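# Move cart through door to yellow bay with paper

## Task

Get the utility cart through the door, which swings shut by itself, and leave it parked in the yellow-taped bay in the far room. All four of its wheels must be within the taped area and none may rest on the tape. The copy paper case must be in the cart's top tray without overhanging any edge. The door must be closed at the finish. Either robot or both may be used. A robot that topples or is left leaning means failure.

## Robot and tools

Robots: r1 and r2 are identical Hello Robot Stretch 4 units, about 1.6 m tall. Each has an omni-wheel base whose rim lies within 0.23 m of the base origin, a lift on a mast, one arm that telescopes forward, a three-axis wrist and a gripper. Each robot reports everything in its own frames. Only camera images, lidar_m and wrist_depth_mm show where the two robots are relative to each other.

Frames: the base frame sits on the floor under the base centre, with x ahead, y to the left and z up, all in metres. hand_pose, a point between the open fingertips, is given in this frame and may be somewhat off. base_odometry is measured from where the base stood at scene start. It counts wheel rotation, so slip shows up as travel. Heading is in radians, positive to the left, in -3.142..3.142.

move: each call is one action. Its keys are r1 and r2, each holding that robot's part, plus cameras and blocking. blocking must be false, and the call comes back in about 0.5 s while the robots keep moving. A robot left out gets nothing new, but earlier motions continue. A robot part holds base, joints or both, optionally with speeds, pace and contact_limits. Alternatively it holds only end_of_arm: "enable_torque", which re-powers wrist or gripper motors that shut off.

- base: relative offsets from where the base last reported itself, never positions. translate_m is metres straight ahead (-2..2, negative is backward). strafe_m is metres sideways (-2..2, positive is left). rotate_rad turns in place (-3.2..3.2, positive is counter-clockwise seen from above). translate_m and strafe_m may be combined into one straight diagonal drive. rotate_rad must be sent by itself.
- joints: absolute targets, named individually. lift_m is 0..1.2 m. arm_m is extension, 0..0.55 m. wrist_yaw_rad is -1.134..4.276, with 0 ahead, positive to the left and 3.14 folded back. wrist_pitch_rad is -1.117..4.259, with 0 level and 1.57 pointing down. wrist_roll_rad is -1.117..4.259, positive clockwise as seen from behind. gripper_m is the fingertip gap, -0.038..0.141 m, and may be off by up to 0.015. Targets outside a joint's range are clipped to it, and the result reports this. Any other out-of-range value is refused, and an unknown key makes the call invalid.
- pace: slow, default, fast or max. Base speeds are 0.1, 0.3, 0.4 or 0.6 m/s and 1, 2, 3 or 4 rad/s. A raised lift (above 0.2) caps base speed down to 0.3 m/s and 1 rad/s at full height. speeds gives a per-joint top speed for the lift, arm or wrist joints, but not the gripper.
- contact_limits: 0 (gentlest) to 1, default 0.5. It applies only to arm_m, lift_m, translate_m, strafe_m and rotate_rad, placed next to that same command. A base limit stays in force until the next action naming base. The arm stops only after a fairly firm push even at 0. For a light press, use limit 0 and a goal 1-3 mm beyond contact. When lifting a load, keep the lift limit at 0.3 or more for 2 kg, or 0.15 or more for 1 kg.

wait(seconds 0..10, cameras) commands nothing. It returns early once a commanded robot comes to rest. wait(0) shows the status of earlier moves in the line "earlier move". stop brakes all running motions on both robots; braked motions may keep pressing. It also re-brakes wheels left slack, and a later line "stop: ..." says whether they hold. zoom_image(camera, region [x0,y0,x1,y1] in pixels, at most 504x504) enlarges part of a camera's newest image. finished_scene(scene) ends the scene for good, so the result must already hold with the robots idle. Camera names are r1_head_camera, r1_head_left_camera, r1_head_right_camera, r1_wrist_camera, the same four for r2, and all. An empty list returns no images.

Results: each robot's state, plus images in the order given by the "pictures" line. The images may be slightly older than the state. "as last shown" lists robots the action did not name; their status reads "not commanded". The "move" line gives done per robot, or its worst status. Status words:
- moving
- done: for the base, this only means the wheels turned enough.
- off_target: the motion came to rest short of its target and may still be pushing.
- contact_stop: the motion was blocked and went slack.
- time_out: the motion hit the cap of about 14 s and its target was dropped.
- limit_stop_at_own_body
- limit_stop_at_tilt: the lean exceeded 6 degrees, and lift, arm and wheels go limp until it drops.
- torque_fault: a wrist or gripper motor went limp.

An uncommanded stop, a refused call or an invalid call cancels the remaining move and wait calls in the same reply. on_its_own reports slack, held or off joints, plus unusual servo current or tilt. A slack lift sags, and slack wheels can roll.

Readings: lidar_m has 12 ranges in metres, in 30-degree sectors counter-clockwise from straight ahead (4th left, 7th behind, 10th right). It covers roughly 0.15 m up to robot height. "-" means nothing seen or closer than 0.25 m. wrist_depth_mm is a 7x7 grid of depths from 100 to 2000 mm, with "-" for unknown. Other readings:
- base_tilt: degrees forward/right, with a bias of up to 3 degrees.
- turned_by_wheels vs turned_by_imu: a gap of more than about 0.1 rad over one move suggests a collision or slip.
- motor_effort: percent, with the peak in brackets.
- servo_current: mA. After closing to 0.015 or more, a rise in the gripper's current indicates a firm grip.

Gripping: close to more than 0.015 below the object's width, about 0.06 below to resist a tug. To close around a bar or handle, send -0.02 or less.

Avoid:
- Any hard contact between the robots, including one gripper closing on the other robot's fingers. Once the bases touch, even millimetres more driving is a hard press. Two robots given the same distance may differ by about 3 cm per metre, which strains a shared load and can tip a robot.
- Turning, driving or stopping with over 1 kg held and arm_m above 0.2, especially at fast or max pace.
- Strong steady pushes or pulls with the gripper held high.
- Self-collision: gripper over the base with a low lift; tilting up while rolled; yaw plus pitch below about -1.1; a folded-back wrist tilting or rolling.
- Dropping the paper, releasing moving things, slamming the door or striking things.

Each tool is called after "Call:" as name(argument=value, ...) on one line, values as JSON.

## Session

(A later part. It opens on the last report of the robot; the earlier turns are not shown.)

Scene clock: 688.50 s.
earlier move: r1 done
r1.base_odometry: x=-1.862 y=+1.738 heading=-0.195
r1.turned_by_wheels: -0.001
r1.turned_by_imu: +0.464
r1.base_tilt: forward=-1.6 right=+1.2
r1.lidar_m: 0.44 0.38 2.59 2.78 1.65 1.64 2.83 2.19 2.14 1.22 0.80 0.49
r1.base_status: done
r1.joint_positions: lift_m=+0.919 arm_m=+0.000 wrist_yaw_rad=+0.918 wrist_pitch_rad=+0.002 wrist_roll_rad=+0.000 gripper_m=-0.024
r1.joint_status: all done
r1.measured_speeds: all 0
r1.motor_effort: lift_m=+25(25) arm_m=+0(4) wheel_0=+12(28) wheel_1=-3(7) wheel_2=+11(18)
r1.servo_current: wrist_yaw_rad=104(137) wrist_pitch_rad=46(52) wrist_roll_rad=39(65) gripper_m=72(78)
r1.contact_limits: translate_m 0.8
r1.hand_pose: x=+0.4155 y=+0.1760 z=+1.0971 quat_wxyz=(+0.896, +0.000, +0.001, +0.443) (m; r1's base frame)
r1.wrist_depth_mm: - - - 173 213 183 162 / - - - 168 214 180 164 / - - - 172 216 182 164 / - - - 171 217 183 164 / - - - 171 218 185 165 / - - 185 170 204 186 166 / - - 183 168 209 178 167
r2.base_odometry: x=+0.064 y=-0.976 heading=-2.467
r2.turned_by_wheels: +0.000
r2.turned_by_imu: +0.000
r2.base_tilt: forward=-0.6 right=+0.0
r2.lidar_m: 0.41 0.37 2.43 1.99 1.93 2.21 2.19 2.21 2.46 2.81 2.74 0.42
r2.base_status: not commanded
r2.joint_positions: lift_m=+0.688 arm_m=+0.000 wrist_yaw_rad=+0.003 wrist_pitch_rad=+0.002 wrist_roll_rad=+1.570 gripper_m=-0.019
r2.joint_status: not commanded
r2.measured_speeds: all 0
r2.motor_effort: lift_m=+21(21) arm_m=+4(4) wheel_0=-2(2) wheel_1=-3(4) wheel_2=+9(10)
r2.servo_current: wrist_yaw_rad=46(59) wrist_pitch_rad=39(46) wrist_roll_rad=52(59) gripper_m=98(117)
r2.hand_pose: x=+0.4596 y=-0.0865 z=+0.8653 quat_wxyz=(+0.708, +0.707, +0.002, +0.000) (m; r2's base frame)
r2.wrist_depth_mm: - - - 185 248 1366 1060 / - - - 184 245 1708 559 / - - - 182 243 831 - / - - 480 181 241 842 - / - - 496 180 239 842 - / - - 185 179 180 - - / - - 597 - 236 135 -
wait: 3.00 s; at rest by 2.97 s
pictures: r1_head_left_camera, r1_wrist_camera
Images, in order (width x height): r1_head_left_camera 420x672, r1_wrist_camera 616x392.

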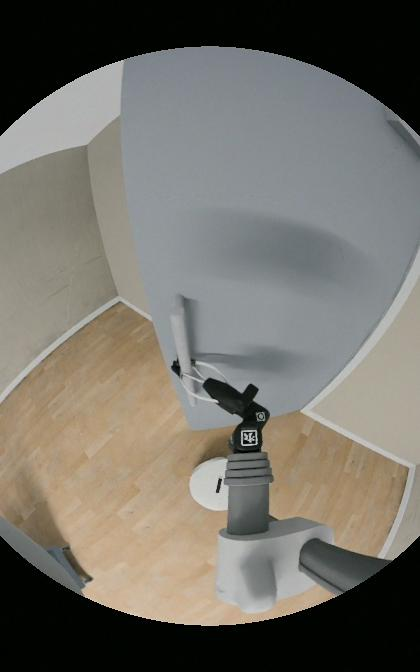

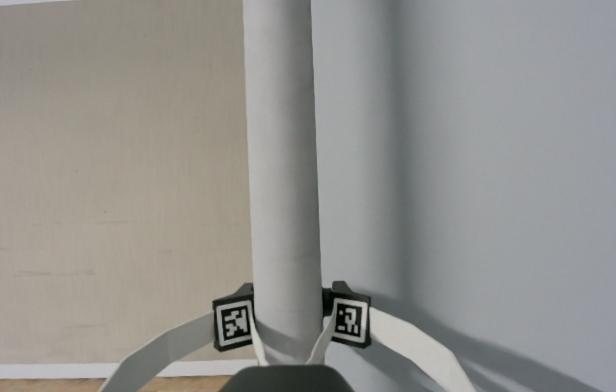

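Call:
move(blocking=false, r1={"base":{"translate_m":-0.113,"strafe_m":-0.075},"joints":{"wrist_yaw_rad":0.78},"speeds":{"wrist_yaw_rad":0.08},"pace":"slow","contact_limits":{"translate_m":0.8}}, cameras=[])

Call:
wait(seconds=2.5, cameras=["r1_wrist_camera","r1_head_left_camera","r2_head_camera"])

Scene clock: 736.50 s.
move: r1 moving
r1.base_odometry: x=-1.874 y=+1.733 heading=-0.193
r1.turned_by_wheels: +0.002
r1.turned_by_imu: +0.028
r1.base_tilt: forward=-1.6 right=+1.2
r1.lidar_m: 0.44 0.37 2.57 2.82 1.64 1.64 2.77 2.17 2.12 1.18 0.78 0.47
r1.base_status: translate_m moving; strafe_m moving
r1.joint_positions: lift_m=+0.919 arm_m=+0.000 wrist_yaw_rad=+0.897 wrist_pitch_rad=+0.002 wrist_roll_rad=+0.000 gripper_m=-0.024
r1.joint_status: wrist_yaw_rad moving
r1.measured_speeds: translate_m=-0.043 strafe_m=-0.034 rotate_rad=-0.007 lift_m=+0.000 arm_m=+0.000 wrist_yaw_rad=-0.036 wrist_pitch_rad=+0.000 wrist_roll_rad=+0.000
r1.motor_effort: lift_m=+25(25) arm_m=-4(4) wheel_0=+13(18) wheel_1=-7(12) wheel_2=+18(18)
r1.servo_current: wrist_yaw_rad=267(267) wrist_pitch_rad=46(46) wrist_roll_rad=52(52) gripper_m=72(78)
r1.contact_limits: translate_m 0.8
r1.hand_pose: x=+0.4192 y=+0.1707 z=+1.0971 quat_wxyz=(+0.901, +0.000, +0.001, +0.433) (m; r1's base frame)
r1.wrist_depth_mm: - - - 168 212 182 - / - - - 173 213 181 163 / - - - 173 214 182 163 / - - - 172 216 183 164 / - - - 171 216 183 165 / - - 186 171 202 184 165 / - - 184 168 208 177 165
r2: as last shown
r2.turned_by_imu: +0.001
r2.base_tilt: forward=-0.6 right=+0.1
r2.lidar_m: 0.40 0.40 2.43 1.98 1.96 2.18 2.24 2.20 2.44 2.79 2.77 0.44
r2.servo_current: wrist_yaw_rad=39(65) wrist_pitch_rad=39(46) wrist_roll_rad=46(59) gripper_m=111(111)
r2.wrist_depth_mm: - - - 186 248 1397 1042 / - - - 183 245 1661 559 / - - - 182 243 820 - / - - 477 181 241 842 - / - - 492 180 240 831 - / - - 186 179 180 - - / - - 585 - 236 135 -
pictures: none
No camera images: "cameras" was empty.

Scene clock: 738.67 s.
earlier move: r1 off_target
r1.base_odometry: x=-1.987 y=+1.686 heading=-0.194
r1.turned_by_wheels: -0.001
r1.turned_by_imu: +0.213
r1.base_tilt: forward=-1.5 right=+1.2
r1.lidar_m: 0.43 0.37 2.69 3.21 1.66 3.84 2.33 2.07 1.67 1.02 0.62 0.45
r1.base_status: done
r1.joint_positions: lift_m=+0.920 arm_m=+0.000 wrist_yaw_rad=+0.805 wrist_pitch_rad=+0.002 wrist_roll_rad=+0.000 gripper_m=-0.024
r1.joint_status: wrist_yaw_rad off_target (ended at +0.805, target +0.780)
r1.measured_speeds: all 0
r1.on_its_own: wrist_yaw_rad is at rest, and its servo_current (169 mA) is outside its rest range (0 to 104 mA)
r1.motor_effort: lift_m=+24(25) arm_m=-4(5) wheel_0=+10(19) wheel_1=-3(13) wheel_2=+11(23)
r1.servo_current: wrist_yaw_rad=169(286) wrist_pitch_rad=39(52) wrist_roll_rad=39(65) gripper_m=72(78)
r1.contact_limits: translate_m 0.8
r1.hand_pose: x=+0.4339 y=+0.1473 z=+1.0972 quat_wxyz=(+0.920, +0.000, +0.001, +0.392) (m; r1's base frame)
r1.wrist_depth_mm: - - - 168 211 180 - / - - - 168 213 181 - / - - - 172 214 179 158 / - - - 171 215 180 159 / - - - 170 218 180 160 / - - 186 170 201 181 160 / - - - 168 207 172 -
r2.base_odometry: x=+0.064 y=-0.976 heading=-2.467
r2.turned_by_wheels: +0.000
r2.turned_by_imu: +0.000
r2.base_tilt: forward=-0.7 right=+0.1
r2.lidar_m: 0.39 0.40 2.44 2.01 1.95 2.17 2.23 2.20 2.47 2.81 2.78 0.45
r2.base_status: not commanded
r2.joint_positions: lift_m=+0.688 arm_m=+0.000 wrist_yaw_rad=+0.003 wrist_pitch_rad=+0.002 wrist_roll_rad=+1.570 gripper_m=-0.019
r2.joint_status: not commanded
r2.measured_speeds: all 0
r2.motor_effort: lift_m=+21(21) arm_m=+4(4) wheel_0=-2(2) wheel_1=-3(4) wheel_2=+9(10)
r2.servo_current: wrist_yaw_rad=46(65) wrist_pitch_rad=39(52) wrist_roll_rad=46(65) gripper_m=111(111)
r2.hand_pose: x=+0.4596 y=-0.0865 z=+0.8653 quat_wxyz=(+0.708, +0.707, +0.002, +0.000) (m; r2's base frame)
r2.wrist_depth_mm: - - - 185 248 1397 1060 / - - - 184 244 1708 559 / - - - 182 242 820 - / - - 480 182 241 842 - / - - 492 181 239 842 - / - - 186 178 181 - - / - - 585 - 236 135 -
wait: 2.17 of 2.5 s (r1 has come to rest)
pictures: r1_head_left_camera, r1_wrist_camera, r2_head_camera
Images, in order (width x height): r1_head_left_camera 420x672, r1_wrist_camera 616x392, r2_head_camera 420x560.

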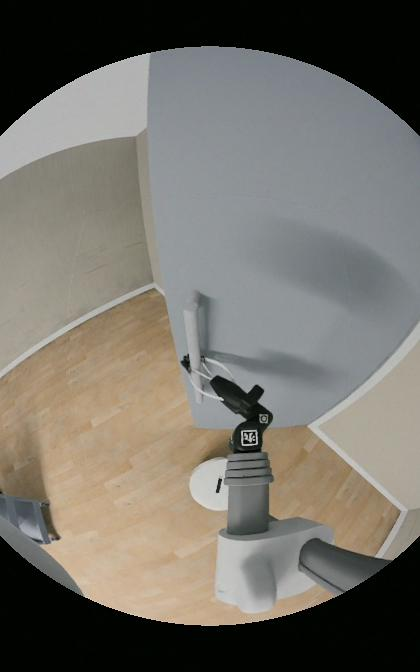

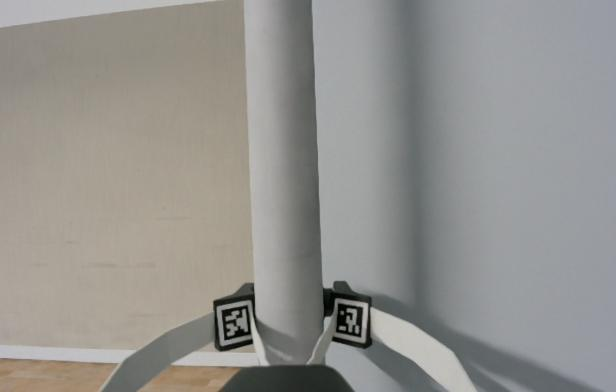

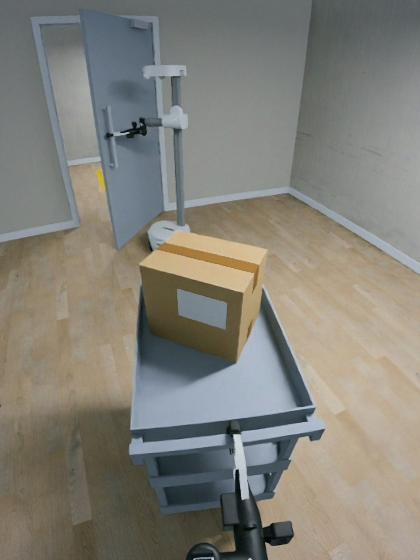

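Call:
move(blocking=false, r1={"base":{"translate_m":-0.12,"strafe_m":-0.065},"joints":{"wrist_yaw_rad":0.6},"speeds":{"wrist_yaw_rad":0.12},"pace":"slow","contact_limits":{"translate_m":0.8}}, cameras=[])

Call:
wait(seconds=2.5, cameras=["r1_wrist_camera","r1_head_left_camera","r2_head_camera"])

Scene clock: 751.27 s.
move: r1 moving
r1.base_odometry: x=-2.000 y=+1.682 heading=-0.192
r1.turned_by_wheels: +0.002
r1.turned_by_imu: +0.035
r1.base_tilt: forward=-1.5 right=+1.2
r1.lidar_m: 0.44 0.39 2.71 3.29 1.67 3.57 2.27 2.04 1.59 0.98 0.63 0.45
r1.base_status: translate_m moving; strafe_m moving
r1.joint_positions: lift_m=+0.920 arm_m=+0.000 wrist_yaw_rad=+0.763 wrist_pitch_rad=+0.002 wrist_roll_rad=+0.000 gripper_m=-0.024
r1.joint_status: wrist_yaw_rad moving
r1.measured_speeds: translate_m=-0.050 strafe_m=-0.027 rotate_rad=-0.006 lift_m=+0.000 arm_m=+0.000 wrist_yaw_rad=-0.093 wrist_pitch_rad=+0.000 wrist_roll_rad=+0.000
r1.motor_effort: lift_m=+24(24) arm_m=-4(5) wheel_0=+10(12) wheel_1=-10(10) wheel_2=+17(17)
r1.servo_current: wrist_yaw_rad=306(306) wrist_pitch_rad=39(46) wrist_roll_rad=59(59) gripper_m=72(78)
r1.contact_limits: translate_m 0.8
r1.hand_pose: x=+0.4399 y=+0.1360 z=+1.0972 quat_wxyz=(+0.928, +0.000, +0.001, +0.372) (m; r1's base frame)
r1.wrist_depth_mm: - - - 177 216 179 - / - - - 175 211 180 - / - - - 173 213 177 158 / - - - 173 213 178 - / - - - 172 216 179 159 / - - 186 171 205 180 160 / - - - 169 206 176 -
r2: as last shown
r2.lidar_m: 0.40 0.41 2.43 1.99 1.93 2.21 2.23 2.20 2.47 2.79 2.77 0.44
r2.servo_current: wrist_yaw_rad=46(46) wrist_pitch_rad=33(46) wrist_roll_rad=39(52) gripper_m=111(111)
r2.wrist_depth_mm: - - - 185 247 1366 1060 / - - - 184 244 1708 549 / - - - 182 243 831 - / - - 473 181 241 854 - / - - 492 180 240 831 - / - - 186 178 180 - - / - - 591 - 236 135 -
pictures: none
No camera images: "cameras" was empty.

Scene clock: 753.53 s.
earlier move: r1 off_target
r1.base_odometry: x=-2.117 y=+1.646 heading=-0.193
r1.turned_by_wheels: +0.000
r1.turned_by_imu: +0.237
r1.base_tilt: forward=-1.5 right=+1.2
r1.lidar_m: 0.39 0.52 2.90 1.72 1.75 2.69 2.05 1.99 1.14 0.87 0.53 0.41
r1.base_status: done
r1.joint_positions: lift_m=+0.920 arm_m=+0.000 wrist_yaw_rad=+0.626 wrist_pitch_rad=+0.002 wrist_roll_rad=+0.000 gripper_m=-0.024
r1.joint_status: wrist_yaw_rad off_target (ended at +0.628, target +0.600)
r1.measured_speeds: all 0
r1.on_its_own: wrist_yaw_rad is at rest, and its servo_current (169 mA) is outside its rest range (0 to 104 mA)
r1.motor_effort: lift_m=+24(24) arm_m=-7(7) wheel_0=+6(13) wheel_1=-5(12) wheel_2=+12(25)
r1.servo_current: wrist_yaw_rad=169(345) wrist_pitch_rad=39(52) wrist_roll_rad=46(72) gripper_m=78(78)
r1.contact_limits: translate_m 0.8
r1.hand_pose: x=+0.4561 y=+0.0981 z=+1.0972 quat_wxyz=(+0.951, +0.000, +0.001, +0.308) (m; r1's base frame)
r1.wrist_depth_mm: - - - 168 215 177 - / - - - 168 211 178 - / - - - 172 213 178 - / - - - 172 214 176 152 / - - - 172 216 177 156 / - - 185 171 198 178 160 / - - 184 169 206 165 -
r2.base_odometry: x=+0.064 y=-0.976 heading=-2.467
r2.turned_by_wheels: +0.000
r2.turned_by_imu: +0.000
r2.base_tilt: forward=-0.7 right=+0.0
r2.lidar_m: 0.39 0.41 2.41 1.99 1.94 2.19 2.20 2.21 2.44 2.81 2.77 0.43
r2.base_status: not commanded
r2.joint_positions: lift_m=+0.688 arm_m=+0.000 wrist_yaw_rad=+0.003 wrist_pitch_rad=+0.002 wrist_roll_rad=+1.570 gripper_m=-0.019
r2.joint_status: not commanded
r2.measured_speeds: all 0
r2.motor_effort: lift_m=+21(21) arm_m=+4(4) wheel_0=-2(2) wheel_1=-3(4) wheel_2=+9(10)
r2.servo_current: wrist_yaw_rad=39(59) wrist_pitch_rad=39(46) wrist_roll_rad=52(52) gripper_m=104(111)
r2.hand_pose: x=+0.4596 y=-0.0865 z=+0.8653 quat_wxyz=(+0.708, +0.707, +0.002, +0.000) (m; r2's base frame)
r2.wrist_depth_mm: - - - 186 248 1397 1060 / - - - 184 246 1661 554 / - - - 182 243 831 - / - - 480 181 241 842 - / - - 492 180 239 831 - / - - 186 179 181 - - / - - 591 - 236 135 -
wait: 2.27 of 2.5 s (r1 has come to rest)
pictures: r1_head_left_camera, r1_wrist_camera, r2_head_camera
Images, in order (width x height): r1_head_left_camera 420x672, r1_wrist_camera 616x392, r2_head_camera 420x560.

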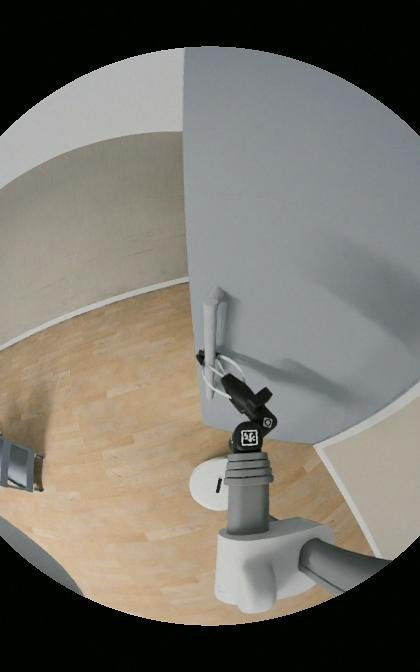

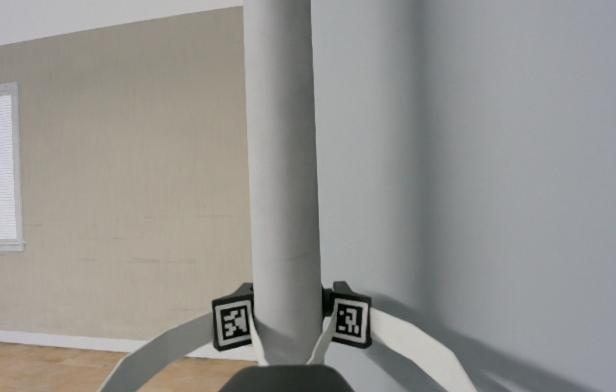

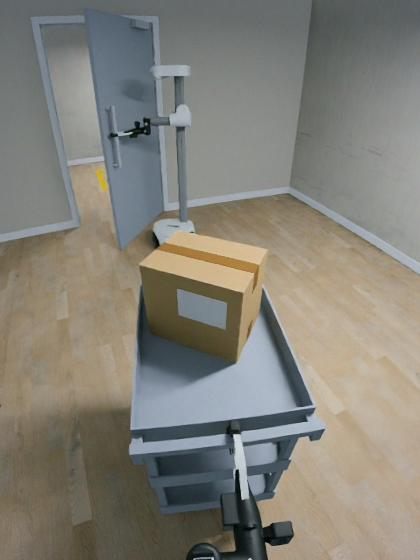

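Call:
move(blocking=false, r1={"base":{"translate_m":-0.13,"strafe_m":-0.055},"joints":{"wrist_yaw_rad":0.42},"speeds":{"wrist_yaw_rad":0.12},"pace":"slow","contact_limits":{"translate_m":0.8}}, cameras=[])

Call:
wait(seconds=2.5, cameras=["r1_wrist_camera","r1_head_left_camera","r2_head_camera"])

Scene clock: 761.53 s.
move: r1 moving
r1.base_odometry: x=-2.129 y=+1.643 heading=-0.191
r1.turned_by_wheels: +0.002
r1.turned_by_imu: +0.029
r1.base_tilt: forward=-1.5 right=+1.3
r1.lidar_m: 0.39 0.52 2.94 1.74 1.75 2.61 2.05 2.00 1.13 0.86 0.51 0.43
r1.base_status: translate_m moving; strafe_m moving
r1.joint_positions: lift_m=+0.920 arm_m=+0.000 wrist_yaw_rad=+0.585 wrist_pitch_rad=+0.002 wrist_roll_rad=+0.000 gripper_m=-0.024
r1.joint_status: wrist_yaw_rad moving
r1.measured_speeds: translate_m=-0.038 strafe_m=-0.026 rotate_rad=+0.019 lift_m=+0.000 arm_m=+0.000 wrist_yaw_rad=-0.076 wrist_pitch_rad=+0.000 wrist_roll_rad=+0.000
r1.motor_effort: lift_m=+24(24) arm_m=-7(7) wheel_0=+5(9) wheel_1=-8(11) wheel_2=+20(20)
r1.servo_current: wrist_yaw_rad=312(377) wrist_pitch_rad=33(52) wrist_roll_rad=72(72) gripper_m=72(72)
r1.contact_limits: translate_m 0.8
r1.hand_pose: x=+0.4599 y=+0.0863 z=+1.0972 quat_wxyz=(+0.958, +0.000, +0.001, +0.288) (m; r1's base frame)
r1.wrist_depth_mm: - - - 171 213 171 - / - - - 178 211 173 - / - - - 175 212 178 - / - - - 175 213 175 154 / - - - 169 214 176 156 / - - 184 169 203 177 159 / - 156 - 170 204 173 -
r2: as last shown
r2.base_tilt: forward=-0.7 right=+0.1
r2.lidar_m: 0.39 0.42 2.45 1.99 1.93 2.19 2.22 2.20 2.44 2.79 2.76 0.43
r2.motor_effort: lift_m=+21(21) arm_m=+4(4) wheel_0=-2(2) wheel_1=-3(4) wheel_2=+9(9)
r2.servo_current: wrist_yaw_rad=52(52) wrist_pitch_rad=39(46) wrist_roll_rad=39(59) gripper_m=111(111)
r2.wrist_depth_mm: - - - 186 247 1397 1042 / - - - 183 245 1708 559 / - - - 182 242 831 - / - - 477 181 241 842 - / - - 492 180 240 820 - / - - 186 179 180 - - / - - 585 - 236 135 -
pictures: none
No camera images: "cameras" was empty.

Scene clock: 763.97 s.
earlier move: r1 off_target
r1.base_odometry: x=-2.254 y=+1.617 heading=-0.191
r1.turned_by_wheels: +0.000
r1.turned_by_imu: +0.232
r1.base_tilt: forward=-1.5 right=+1.2
r1.lidar_m: 0.41 2.79 3.39 1.78 3.54 2.18 1.91 1.53 0.92 0.66 0.45 0.41
r1.base_status: done
r1.joint_positions: lift_m=+0.920 arm_m=+0.000 wrist_yaw_rad=+0.450 wrist_pitch_rad=+0.002 wrist_roll_rad=+0.000 gripper_m=-0.024
r1.joint_status: wrist_yaw_rad off_target (ended at +0.452, target +0.420)
r1.measured_speeds: all 0
r1.on_its_own: wrist_yaw_rad is at rest, and its servo_current (202 mA) is outside its rest range (0 to 104 mA)
r1.motor_effort: lift_m=+24(24) arm_m=-8(9) wheel_0=+7(12) wheel_1=-2(12) wheel_2=+14(27)
r1.servo_current: wrist_yaw_rad=202(390) wrist_pitch_rad=39(52) wrist_roll_rad=59(72) gripper_m=72(78)
r1.contact_limits: translate_m 0.8
r1.hand_pose: x=+0.4690 y=+0.0468 z=+1.0972 quat_wxyz=(+0.975, +0.000, +0.001, +0.223) (m; r1's base frame)
r1.wrist_depth_mm: - - - 175 216 174 - / - - - 174 211 172 - / - - - 170 213 177 - / - - - 173 214 174 156 / - - - 173 216 175 156 / - - 185 172 197 175 - / - - - 169 205 162 -
r2.base_odometry: x=+0.064 y=-0.976 heading=-2.467
r2.turned_by_wheels: +0.000
r2.turned_by_imu: +0.000
r2.base_tilt: forward=-0.7 right=+0.1
r2.lidar_m: 0.41 0.41 2.41 1.99 1.93 2.17 2.23 2.21 2.45 2.81 2.77 0.44
r2.base_status: not commanded
r2.joint_positions: lift_m=+0.688 arm_m=+0.000 wrist_yaw_rad=+0.003 wrist_pitch_rad=+0.002 wrist_roll_rad=+1.570 gripper_m=-0.019
r2.joint_status: not commanded
r2.measured_speeds: all 0
r2.motor_effort: lift_m=+21(21) arm_m=+4(4) wheel_0=-2(2) wheel_1=-4(4) wheel_2=+9(10)
r2.servo_current: wrist_yaw_rad=46(59) wrist_pitch_rad=39(46) wrist_roll_rad=46(59) gripper_m=104(117)
r2.hand_pose: x=+0.4596 y=-0.0865 z=+0.8653 quat_wxyz=(+0.708, +0.707, +0.002, +0.000) (m; r2's base frame)
r2.wrist_depth_mm: - - - 186 247 1366 1042 / - - - 184 245 1708 554 / - - - 182 243 831 - / - - 477 181 242 842 - / - - 492 180 240 842 - / - - 186 179 180 - - / - - 585 - 237 135 -
wait: 2.43 of 2.5 s (r1 has come to rest)
pictures: r1_head_left_camera, r1_wrist_camera, r2_head_camera
Images, in order (width x height): r1_head_left_camera 420x672, r1_wrist_camera 616x392, r2_head_camera 420x560.

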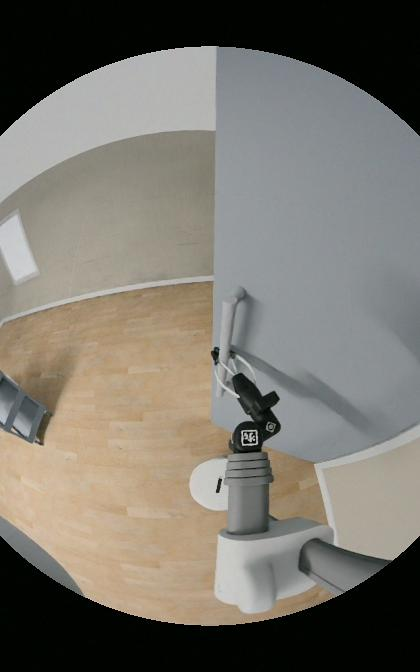

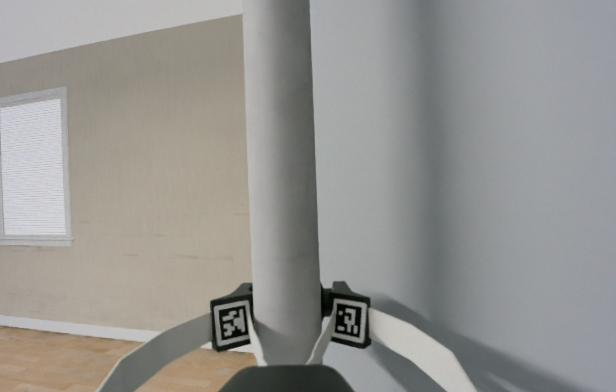

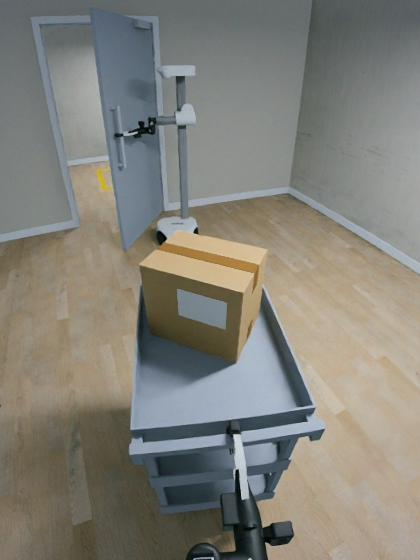

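Call:
move(blocking=false, r1={"base":{"translate_m":-0.12,"strafe_m":0.08},"joints":{"wrist_yaw_rad":0.42},"speeds":{"wrist_yaw_rad":0.12},"pace":"slow","contact_limits":{"translate_m":0.8}}, cameras=[])

Call:
wait(seconds=2.5, cameras=["r1_wrist_camera","r1_head_left_camera","r2_head_camera"])

Scene clock: 774.87 s.
move: r1 moving
r1.base_odometry: x=-2.264 y=+1.626 heading=-0.190
r1.turned_by_wheels: +0.001
r1.turned_by_imu: +0.001
r1.base_tilt: forward=-1.5 right=+1.3
r1.lidar_m: 0.39 2.81 3.38 1.77 3.51 2.20 1.92 1.54 0.94 0.68 0.46 0.41
r1.base_status: translate_m moving; strafe_m moving
r1.joint_positions: lift_m=+0.920 arm_m=+0.000 wrist_yaw_rad=+0.446 wrist_pitch_rad=+0.002 wrist_roll_rad=+0.000 gripper_m=-0.024
r1.joint_status: wrist_yaw_rad off_target (ended at +0.449, target +0.420)
r1.measured_speeds: translate_m=-0.045 strafe_m=+0.030 rotate_rad=-0.002 lift_m=+0.000 arm_m=+0.000 wrist_yaw_rad=-0.017 wrist_pitch_rad=+0.000 wrist_roll_rad=+0.000
r1.motor_effort: lift_m=+24(24) arm_m=-8(8) wheel_0=-2(6) wheel_1=+0(5) wheel_2=+20(21)
r1.servo_current: wrist_yaw_rad=169(215) wrist_pitch_rad=39(52) wrist_roll_rad=52(59) gripper_m=72(72)
r1.contact_limits: translate_m 0.8
r1.hand_pose: x=+0.4692 y=+0.0455 z=+1.0972 quat_wxyz=(+0.975, +0.000, +0.001, +0.221) (m; r1's base frame)
r1.wrist_depth_mm: - - - 174 216 176 - / - - - 169 212 177 - / - - - 169 213 179 - / - - - 172 216 176 155 / - - - 172 217 177 155 / - - 187 171 199 177 159 / - - - 169 206 168 -
r2: as last shown
r2.lidar_m: 0.37 0.38 2.44 1.98 1.91 2.19 2.19 2.18 2.46 2.79 2.77 0.45
r2.motor_effort: lift_m=+21(21) arm_m=+4(4) wheel_0=-2(2) wheel_1=-3(4) wheel_2=+9(10)
r2.servo_current: wrist_yaw_rad=39(52) wrist_pitch_rad=46(52) wrist_roll_rad=46(52) gripper_m=98(104)
r2.wrist_depth_mm: - - - 185 248 1336 1042 / - - - 183 245 1708 559 / - - - 183 243 820 - / - - 477 181 241 842 - / - - 488 180 238 831 - / - - 186 178 181 - - / - - 591 - 236 135 -
pictures: none
No camera images: "cameras" was empty.

Scene clock: 777.00 s.
earlier move: r1 done
r1.base_odometry: x=-2.357 y=+1.718 heading=-0.192
r1.turned_by_wheels: -0.002
r1.turned_by_imu: -0.002
r1.base_tilt: forward=-1.6 right=+1.3
r1.lidar_m: 0.39 2.90 3.45 1.70 3.36 2.07 1.80 1.69 1.04 0.88 0.52 0.44
r1.base_status: done
r1.joint_positions: lift_m=+0.920 arm_m=+0.000 wrist_yaw_rad=+0.418 wrist_pitch_rad=+0.002 wrist_roll_rad=+0.000 gripper_m=-0.024
r1.joint_status: wrist_yaw_rad off_target (ended at +0.449, target +0.420)
r1.measured_speeds: all 0
r1.on_its_own: wrist_yaw_rad moved -0.028 to your old target +0.420
r1.motor_effort: lift_m=+24(24) arm_m=-8(9) wheel_0=-11(11) wheel_1=-1(5) wheel_2=+5(21)
r1.servo_current: wrist_yaw_rad=39(215) wrist_pitch_rad=39(52) wrist_roll_rad=52(65) gripper_m=65(78)
r1.contact_limits: translate_m 0.8
r1.hand_pose: x=+0.4703 y=+0.0372 z=+1.0972 quat_wxyz=(+0.978, +0.000, +0.001, +0.207) (m; r1's base frame)
r1.wrist_depth_mm: - - - 165 220 193 173 / - - - 166 222 190 173 / - - - 167 223 190 174 / - - - 166 224 191 174 / - - - 168 222 193 175 / - - - 168 184 193 175 / - - 177 164 219 182 175
r2.base_odometry: x=+0.064 y=-0.976 heading=-2.467
r2.turned_by_wheels: +0.000
r2.turned_by_imu: +0.000
r2.base_tilt: forward=-0.7 right=+0.1
r2.lidar_m: 0.38 0.41 2.44 1.99 1.91 2.20 2.23 2.20 2.47 2.81 2.75 0.42
r2.base_status: not commanded
r2.joint_positions: lift_m=+0.688 arm_m=+0.000 wrist_yaw_rad=+0.003 wrist_pitch_rad=+0.002 wrist_roll_rad=+1.570 gripper_m=-0.019
r2.joint_status: not commanded
r2.measured_speeds: all 0
r2.motor_effort: lift_m=+21(21) arm_m=+4(4) wheel_0=-2(2) wheel_1=-3(4) wheel_2=+9(10)
r2.servo_current: wrist_yaw_rad=52(59) wrist_pitch_rad=46(52) wrist_roll_rad=52(59) gripper_m=98(111)
r2.hand_pose: x=+0.4596 y=-0.0865 z=+0.8653 quat_wxyz=(+0.708, +0.707, +0.002, +0.000) (m; r2's base frame)
r2.wrist_depth_mm: - - - 186 247 1366 1060 / - - - 184 245 1756 559 / - - - 182 243 831 - / - - 473 181 241 842 - / - - 492 180 240 831 - / - - 186 179 180 - - / - - 591 - 236 135 -
wait: 2.13 of 2.5 s (r1 has come to rest)
pictures: r1_head_left_camera, r1_wrist_camera, r2_head_camera
Images, in order (width x height): r1_head_left_camera 420x672, r1_wrist_camera 616x392, r2_head_camera 420x560.

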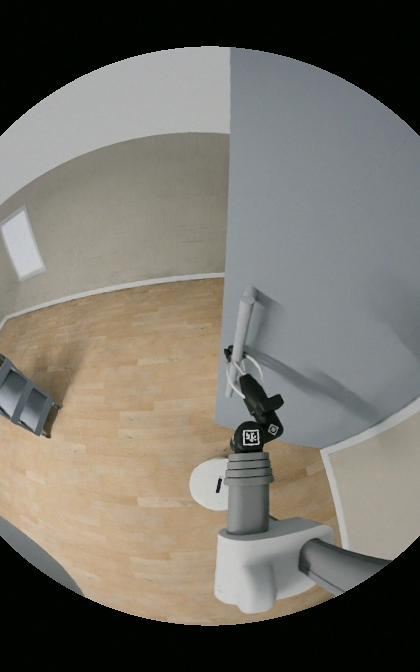

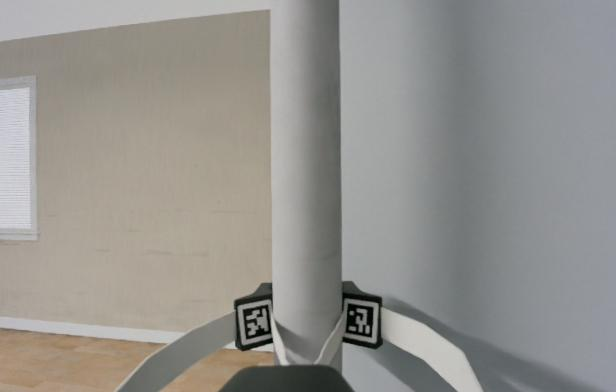

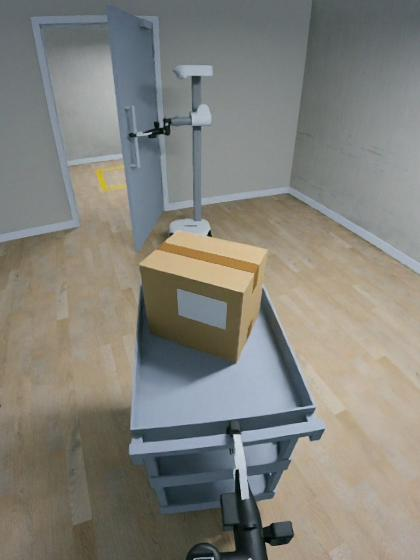

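Call:
move(blocking=false, r1={"base":{"translate_m":-0.146,"strafe_m":0.045},"joints":{"wrist_yaw_rad":0.38},"speeds":{"wrist_yaw_rad":0.12},"pace":"slow","contact_limits":{"translate_m":0.8}}, cameras=[])

Call:
wait(seconds=2.7, cameras=["r1_wrist_camera","r1_head_left_camera","r2_head_camera"])

Scene clock: 784.63 s.
move: r1 moving
r1.base_odometry: x=-2.368 y=+1.724 heading=-0.192
r1.turned_by_wheels: +0.000
r1.turned_by_imu: -0.001
r1.base_tilt: forward=-1.5 right=+1.3
r1.lidar_m: 0.39 2.90 3.49 1.70 3.34 2.05 1.82 1.73 1.04 0.89 0.52 0.43
r1.base_status: translate_m moving; strafe_m moving
r1.joint_positions: lift_m=+0.920 arm_m=+0.000 wrist_yaw_rad=+0.383 wrist_pitch_rad=+0.002 wrist_roll_rad=+0.000 gripper_m=-0.024
r1.joint_status: wrist_yaw_rad moving
r1.measured_speeds: translate_m=-0.048 strafe_m=+0.015 rotate_rad=+0.000 lift_m=+0.000 arm_m=+0.000 wrist_yaw_rad=-0.002 wrist_pitch_rad=+0.000 wrist_roll_rad=+0.000
r1.motor_effort: lift_m=+24(24) arm_m=-8(8) wheel_0=-9(13) wheel_1=-7(8) wheel_2=+11(13)
r1.servo_current: wrist_yaw_rad=52(72) wrist_pitch_rad=33(46) wrist_roll_rad=52(59) gripper_m=65(72)
r1.contact_limits: translate_m 0.8
r1.hand_pose: x=+0.4715 y=+0.0266 z=+1.0972 quat_wxyz=(+0.982, +0.000, +0.001, +0.190) (m; r1's base frame)
r1.wrist_depth_mm: - - - 167 220 193 174 / - - - 166 221 191 174 / - - - 167 222 192 176 / - - - 167 223 193 175 / - - - 167 222 193 176 / - - - 167 210 194 176 / - - 177 165 213 186 176
r2: as last shown
r2.lidar_m: 0.39 0.42 2.45 1.98 1.94 2.17 2.22 2.20 2.45 2.80 2.77 0.43
r2.servo_current: wrist_yaw_rad=46(59) wrist_pitch_rad=39(46) wrist_roll_rad=46(65) gripper_m=98(111)
r2.wrist_depth_mm: - - - 186 248 1366 1078 / - - - 185 245 1661 559 / - - - 182 243 820 - / - - 477 181 241 842 - / - - 488 180 240 842 - / - - 186 179 180 - - / - - 591 - 236 135 -
pictures: none
No camera images: "cameras" was empty.

Scene clock: 786.90 s.
earlier move: r1 done
r1.base_odometry: x=-2.491 y=+1.790 heading=-0.193
r1.turned_by_wheels: -0.001
r1.turned_by_imu: -0.001
r1.base_tilt: forward=-1.6 right=+1.3
r1.lidar_m: 0.40 3.03 1.71 1.67 3.10 1.93 1.70 1.71 1.13 0.98 0.59 0.47
r1.base_status: done
r1.joint_positions: lift_m=+0.920 arm_m=+0.000 wrist_yaw_rad=+0.374 wrist_pitch_rad=+0.002 wrist_roll_rad=+0.000 gripper_m=-0.024
r1.joint_status: all done
r1.measured_speeds: all 0
r1.motor_effort: lift_m=+24(24) arm_m=-8(9) wheel_0=-13(16) wheel_1=-5(9) wheel_2=+3(13)
r1.servo_current: wrist_yaw_rad=46(72) wrist_pitch_rad=46(52) wrist_roll_rad=33(78) gripper_m=59(72)
r1.contact_limits: translate_m 0.8
r1.hand_pose: x=+0.4717 y=+0.0241 z=+1.0972 quat_wxyz=(+0.983, +0.000, +0.001, +0.186) (m; r1's base frame)
r1.wrist_depth_mm: - - - 163 225 206 190 / - - - 164 227 204 190 / - - - 168 227 205 191 / - - - 165 224 206 192 / - - - 168 225 206 193 / - - - 166 185 206 191 / - - 158 164 223 198 192
r2.base_odometry: x=+0.064 y=-0.976 heading=-2.467
r2.turned_by_wheels: +0.000
r2.turned_by_imu: +0.000
r2.base_tilt: forward=-0.7 right=+0.1
r2.lidar_m: 0.38 0.40 2.45 1.97 1.94 2.20 2.26 2.21 2.47 2.81 2.78 0.42
r2.base_status: not commanded
r2.joint_positions: lift_m=+0.688 arm_m=+0.000 wrist_yaw_rad=+0.003 wrist_pitch_rad=+0.002 wrist_roll_rad=+1.570 gripper_m=-0.019
r2.joint_status: not commanded
r2.measured_speeds: all 0
r2.motor_effort: lift_m=+21(21) arm_m=+4(4) wheel_0=-2(2) wheel_1=-4(4) wheel_2=+9(10)
r2.servo_current: wrist_yaw_rad=59(65) wrist_pitch_rad=39(46) wrist_roll_rad=46(65) gripper_m=104(117)
r2.hand_pose: x=+0.4596 y=-0.0865 z=+0.8653 quat_wxyz=(+0.708, +0.707, +0.002, +0.000) (m; r2's base frame)
r2.wrist_depth_mm: - - - 185 247 1366 1042 / - - - 184 244 1661 559 / - - - 182 242 820 - / - - 477 181 241 842 - / - - 488 180 238 831 - / - - 186 179 181 - - / - - 585 - 236 135 -
wait: 2.27 of 2.7 s (r1 has come to rest)
pictures: r1_head_left_camera, r1_wrist_camera, r2_head_camera
Images, in order (width x height): r1_head_left_camera 420x672, r1_wrist_camera 616x392, r2_head_camera 420x560.

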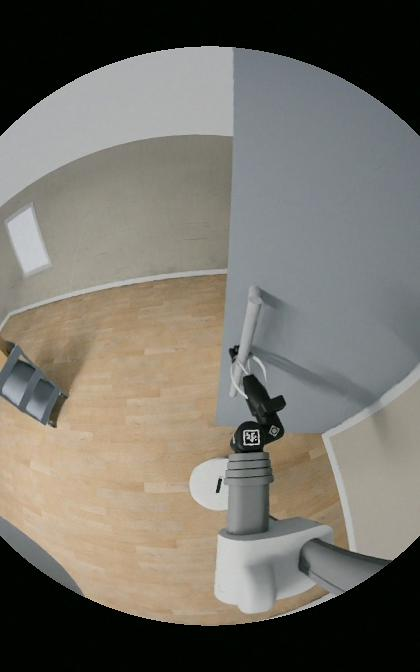

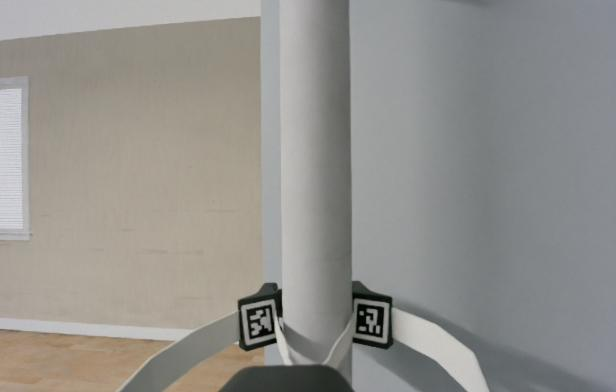

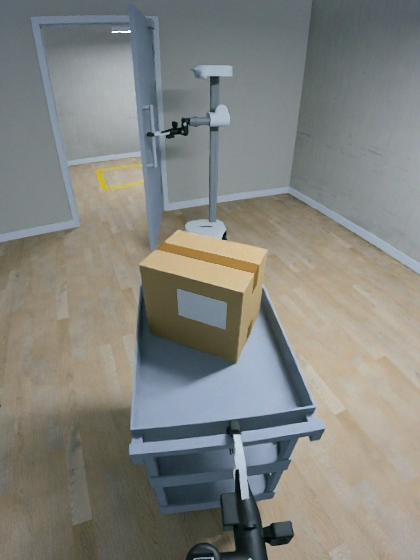

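Nearly there. Two more steps.

Call:
move(blocking=false, r1={"base":{"translate_m":-0.145,"strafe_m":0.02},"joints":{"wrist_yaw_rad":0.35},"speeds":{"wrist_yaw_rad":0.12},"pace":"slow","contact_limits":{"translate_m":0.7}}, cameras=[])

Call:
wait(seconds=2.7, cameras=["r1_wrist_camera","r2_head_camera"])

Call:
move(blocking=false, r1={"base":{"translate_m":-0.05},"pace":"slow","contact_limits":{"translate_m":0.7}}, cameras=[])

Call:
wait(seconds=2, cameras=["r1_wrist_camera","r1_head_left_camera","r2_head_camera"])

Scene clock: 794.00 s.
move: r1 moving
r1.base_odometry: x=-2.503 y=+1.794 heading=-0.194
r1.turned_by_wheels: -0.001
r1.turned_by_imu: -0.001
r1.base_tilt: forward=-1.6 right=+1.3
r1.lidar_m: 0.39 3.05 1.74 1.67 3.08 1.92 1.66 1.69 1.13 0.99 0.60 0.48
r1.base_status: translate_m moving; strafe_m moving
r1.joint_positions: lift_m=+0.920 arm_m=+0.000 wrist_yaw_rad=+0.348 wrist_pitch_rad=+0.002 wrist_roll_rad=+0.000 gripper_m=-0.024
r1.joint_status: wrist_yaw_rad moving
r1.measured_speeds: translate_m=-0.048 strafe_m=+0.007 rotate_rad=+0.000 lift_m=+0.000 arm_m=+0.000 wrist_yaw_rad=+0.000 wrist_pitch_rad=+0.000 wrist_roll_rad=+0.000
r1.motor_effort: lift_m=+24(24) arm_m=-8(8) wheel_0=-14(17) wheel_1=-6(8) wheel_2=+8(9)
r1.servo_current: wrist_yaw_rad=20(78) wrist_pitch_rad=46(52) wrist_roll_rad=52(65) gripper_m=59(65)
r1.contact_limits: translate_m 0.7
r1.hand_pose: x=+0.4722 y=+0.0163 z=+1.0972 quat_wxyz=(+0.985, +0.000, +0.001, +0.173) (m; r1's base frame)
r1.wrist_depth_mm: - - - 165 225 207 192 / - - - 166 226 207 193 / - - - 166 227 206 193 / - - - 164 228 206 193 / - - - 167 228 208 195 / - - - 168 184 205 195 / - - 168 164 223 200 194
r2: as last shown
r2.lidar_m: 0.40 0.39 2.47 1.99 1.94 2.19 2.24 2.21 2.45 2.79 2.78 0.44
r2.motor_effort: lift_m=+21(21) arm_m=+4(4) wheel_0=-2(2) wheel_1=-4(4) wheel_2=+10(10)
r2.servo_current: wrist_yaw_rad=39(59) wrist_pitch_rad=33(46) wrist_roll_rad=39(65) gripper_m=104(111)
r2.wrist_depth_mm: - - - 185 247 1397 1060 / - - - 184 246 1708 564 / - - - 182 243 820 - / - - 473 181 241 842 - / - - 496 180 238 831 - / - - 186 178 180 - - / - - 591 - 236 134 -
pictures: none
No camera images: "cameras" was empty.

Scene clock: 796.23 s.
earlier move: r1 done
r1.base_odometry: x=-2.629 y=+1.837 heading=-0.195
r1.turned_by_wheels: -0.001
r1.turned_by_imu: -0.002
r1.base_tilt: forward=-1.5 right=+1.3
r1.lidar_m: 0.39 3.17 1.71 1.67 2.90 1.77 1.57 1.58 1.16 1.02 0.71 0.49
r1.base_status: done
r1.joint_positions: lift_m=+0.920 arm_m=+0.000 wrist_yaw_rad=+0.342 wrist_pitch_rad=+0.002 wrist_roll_rad=+0.000 gripper_m=-0.024
r1.joint_status: all done
r1.measured_speeds: all 0
r1.motor_effort: lift_m=+24(24) arm_m=-8(8) wheel_0=-16(18) wheel_1=-6(9) wheel_2=+1(10)
r1.servo_current: wrist_yaw_rad=52(78) wrist_pitch_rad=46(52) wrist_roll_rad=39(65) gripper_m=59(65)
r1.contact_limits: translate_m 0.7
r1.hand_pose: x=+0.4723 y=+0.0142 z=+1.0972 quat_wxyz=(+0.985, +0.000, +0.001, +0.170) (m; r1's base frame)
r1.wrist_depth_mm: - - - 163 229 217 208 / - - - 163 229 218 210 / - - - 164 228 219 209 / - - - 164 231 218 210 / - - - 172 231 220 211 / - - - 165 179 220 211 / - - 158 163 228 214 211
r2.base_odometry: x=+0.064 y=-0.976 heading=-2.467
r2.turned_by_wheels: +0.000
r2.turned_by_imu: +0.000
r2.base_tilt: forward=-0.6 right=+0.0
r2.lidar_m: 0.39 0.43 2.41 1.96 1.93 2.20 2.22 2.22 2.46 2.80 2.75 0.45
r2.base_status: not commanded
r2.joint_positions: lift_m=+0.688 arm_m=+0.000 wrist_yaw_rad=+0.003 wrist_pitch_rad=+0.002 wrist_roll_rad=+1.570 gripper_m=-0.019
r2.joint_status: not commanded
r2.measured_speeds: all 0
r2.motor_effort: lift_m=+21(21) arm_m=+4(4) wheel_0=-2(2) wheel_1=-4(4) wheel_2=+10(10)
r2.servo_current: wrist_yaw_rad=46(59) wrist_pitch_rad=46(46) wrist_roll_rad=46(65) gripper_m=111(111)
r2.hand_pose: x=+0.4596 y=-0.0865 z=+0.8653 quat_wxyz=(+0.708, +0.707, +0.002, +0.000) (m; r2's base frame)
r2.wrist_depth_mm: - - - 185 247 1397 1060 / - - - 183 244 1661 554 / - - - 182 243 831 - / - - 477 181 241 842 - / - - 492 180 240 842 - / - - 186 178 180 - - / - - 585 - 236 135 -
wait: 2.23 of 2.7 s (r1 has come to rest)
pictures: r1_wrist_camera, r2_head_camera
Images, in order (width x height): r1_wrist_camera 616x392, r2_head_camera 420x560.

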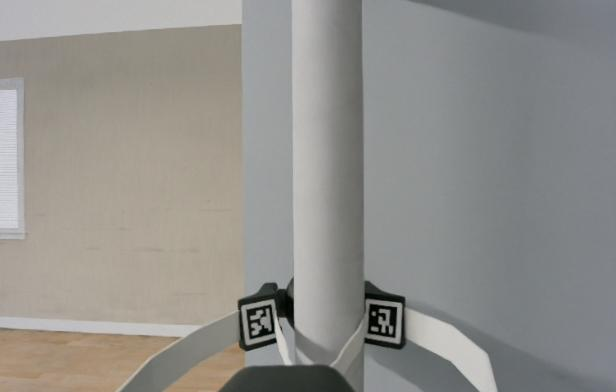

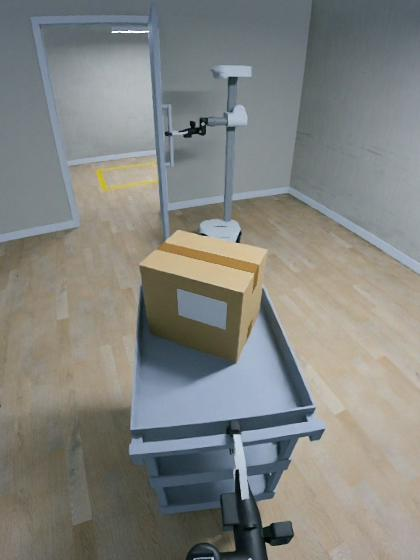

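Scene clock: 796.73 s.
move: r1 moving
r1.base_odometry: x=-2.641 y=+1.839 heading=-0.196
r1.turned_by_wheels: -0.002
r1.turned_by_imu: -0.002
r1.base_tilt: forward=-1.5 right=+1.3
r1.lidar_m: 0.39 3.18 1.72 1.68 2.86 1.75 1.53 1.55 1.19 1.03 0.70 0.51
r1.base_status: translate_m moving
r1.joint_positions: lift_m=+0.920 arm_m=+0.000 wrist_yaw_rad=+0.342 wrist_pitch_rad=+0.002 wrist_roll_rad=+0.000 gripper_m=-0.024
r1.joint_status: not commanded
r1.measured_speeds: translate_m=-0.048 strafe_m=+0.000 rotate_rad=+0.001 lift_m=+0.000 arm_m=+0.000 wrist_yaw_rad=+0.000 wrist_pitch_rad=+0.000 wrist_roll_rad=+0.000
r1.motor_effort: lift_m=+24(24) arm_m=-8(8) wheel_0=-18(18) wheel_1=-9(10) wheel_2=+4(7)
r1.servo_current: wrist_yaw_rad=52(78) wrist_pitch_rad=46(46) wrist_roll_rad=52(65) gripper_m=65(65)
r1.contact_limits: translate_m 0.7
r1.hand_pose: x=+0.4723 y=+0.0142 z=+1.0972 quat_wxyz=(+0.985, +0.000, +0.001, +0.170) (m; r1's base frame)
r1.wrist_depth_mm: - - - 163 229 219 210 / - - - 163 231 218 210 / - - - 164 229 220 211 / - - - 165 231 220 211 / - - - 173 233 220 213 / - - - 166 179 220 212 / - - 166 163 230 216 212
r2: as last shown
r2.base_tilt: forward=-0.7 right=+0.0
r2.lidar_m: 0.36 0.40 2.44 1.99 1.93 2.18 2.22 2.20 2.45 2.79 2.77 0.44
r2.motor_effort: lift_m=+21(21) arm_m=+4(4) wheel_0=-2(2) wheel_1=-3(4) wheel_2=+9(10)
r2.servo_current: wrist_yaw_rad=46(59) wrist_pitch_rad=39(46) wrist_roll_rad=52(59) gripper_m=111(111)
r2.wrist_depth_mm: - - - 185 248 1366 1060 / - - - 184 244 1661 559 / - - - 182 242 820 - / - - 477 181 240 854 - / - - 496 180 239 831 - / - - 186 179 180 - - / - - 591 - 236 135 -
pictures: none
No camera images: "cameras" was empty.

Scene clock: 797.93 s.
earlier move: r1 done
r1.base_odometry: x=-2.678 y=+1.846 heading=-0.197
r1.turned_by_wheels: +0.000
r1.turned_by_imu: -0.001
r1.base_tilt: forward=-1.6 right=+1.3
r1.lidar_m: 0.39 3.22 1.72 1.66 2.80 1.69 1.52 1.52 1.18 1.03 0.75 0.49
r1.base_status: done
r1.joint_positions: lift_m=+0.920 arm_m=+0.000 wrist_yaw_rad=+0.341 wrist_pitch_rad=+0.002 wrist_roll_rad=+0.000 gripper_m=-0.024
r1.joint_status: not commanded
r1.measured_speeds: all 0
r1.motor_effort: lift_m=+24(24) arm_m=-8(8) wheel_0=-17(20) wheel_1=-6(10) wheel_2=+0(8)
r1.servo_current: wrist_yaw_rad=52(78) wrist_pitch_rad=46(52) wrist_roll_rad=46(65) gripper_m=59(65)
r1.contact_limits: translate_m 0.7
r1.hand_pose: x=+0.4723 y=+0.0139 z=+1.0972 quat_wxyz=(+0.986, +0.000, +0.001, +0.169) (m; r1's base frame)
r1.wrist_depth_mm: - - - 163 231 221 213 / - - - 165 232 221 215 / - - - 165 231 224 215 / - - - 166 233 223 215 / - - - 249 234 224 216 / - - - 167 177 224 216 / - - 166 163 232 219 217
r2.base_odometry: x=+0.064 y=-0.976 heading=-2.467
r2.turned_by_wheels: +0.000
r2.turned_by_imu: +0.000
r2.base_tilt: forward=-0.7 right=+0.0
r2.lidar_m: 0.37 0.40 2.41 2.00 1.93 2.18 2.23 2.21 2.45 2.82 2.78 0.44
r2.base_status: not commanded
r2.joint_positions: lift_m=+0.688 arm_m=+0.000 wrist_yaw_rad=+0.003 wrist_pitch_rad=+0.002 wrist_roll_rad=+1.570 gripper_m=-0.019
r2.joint_status: not commanded
r2.measured_speeds: all 0
r2.motor_effort: lift_m=+21(21) arm_m=+4(4) wheel_0=-2(2) wheel_1=-4(4) wheel_2=+9(10)
r2.servo_current: wrist_yaw_rad=46(59) wrist_pitch_rad=46(46) wrist_roll_rad=46(59) gripper_m=98(111)
r2.hand_pose: x=+0.4596 y=-0.0865 z=+0.8653 quat_wxyz=(+0.708, +0.707, +0.002, +0.000) (m; r2's base frame)
r2.wrist_depth_mm: - - - 185 247 1366 1060 / - - - 184 245 1661 559 / - - - 182 244 820 - / - - 480 181 241 842 - / - - 496 180 240 831 - / - - 186 179 180 - - / - - 591 - 237 135 -
wait: 1.20 of 2 s (r1 has come to rest)
pictures: r1_head_left_camera, r1_wrist_camera, r2_head_camera
Images, in order (width x height): r1_head_left_camera 420x672, r1_wrist_camera 616x392, r2_head_camera 420x560.

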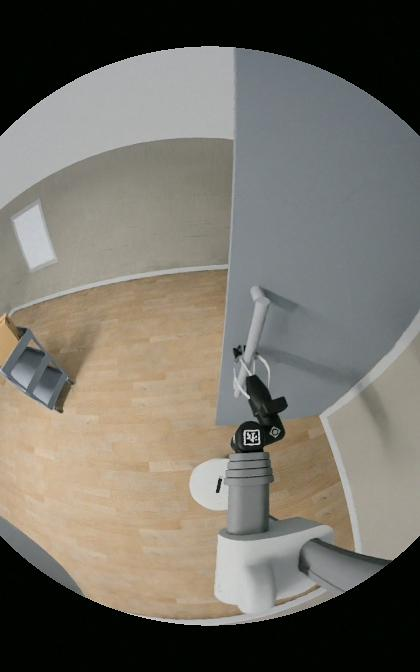

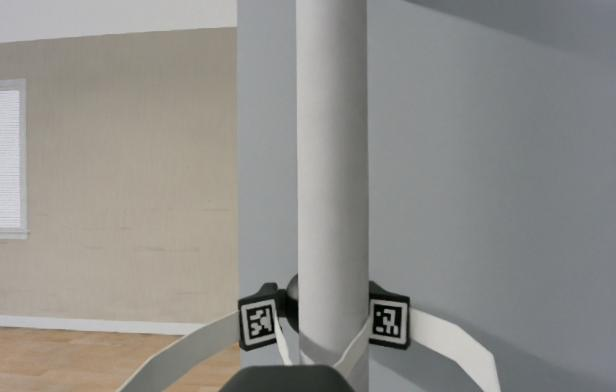

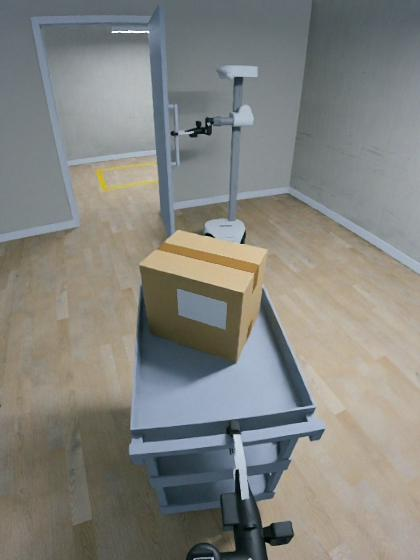

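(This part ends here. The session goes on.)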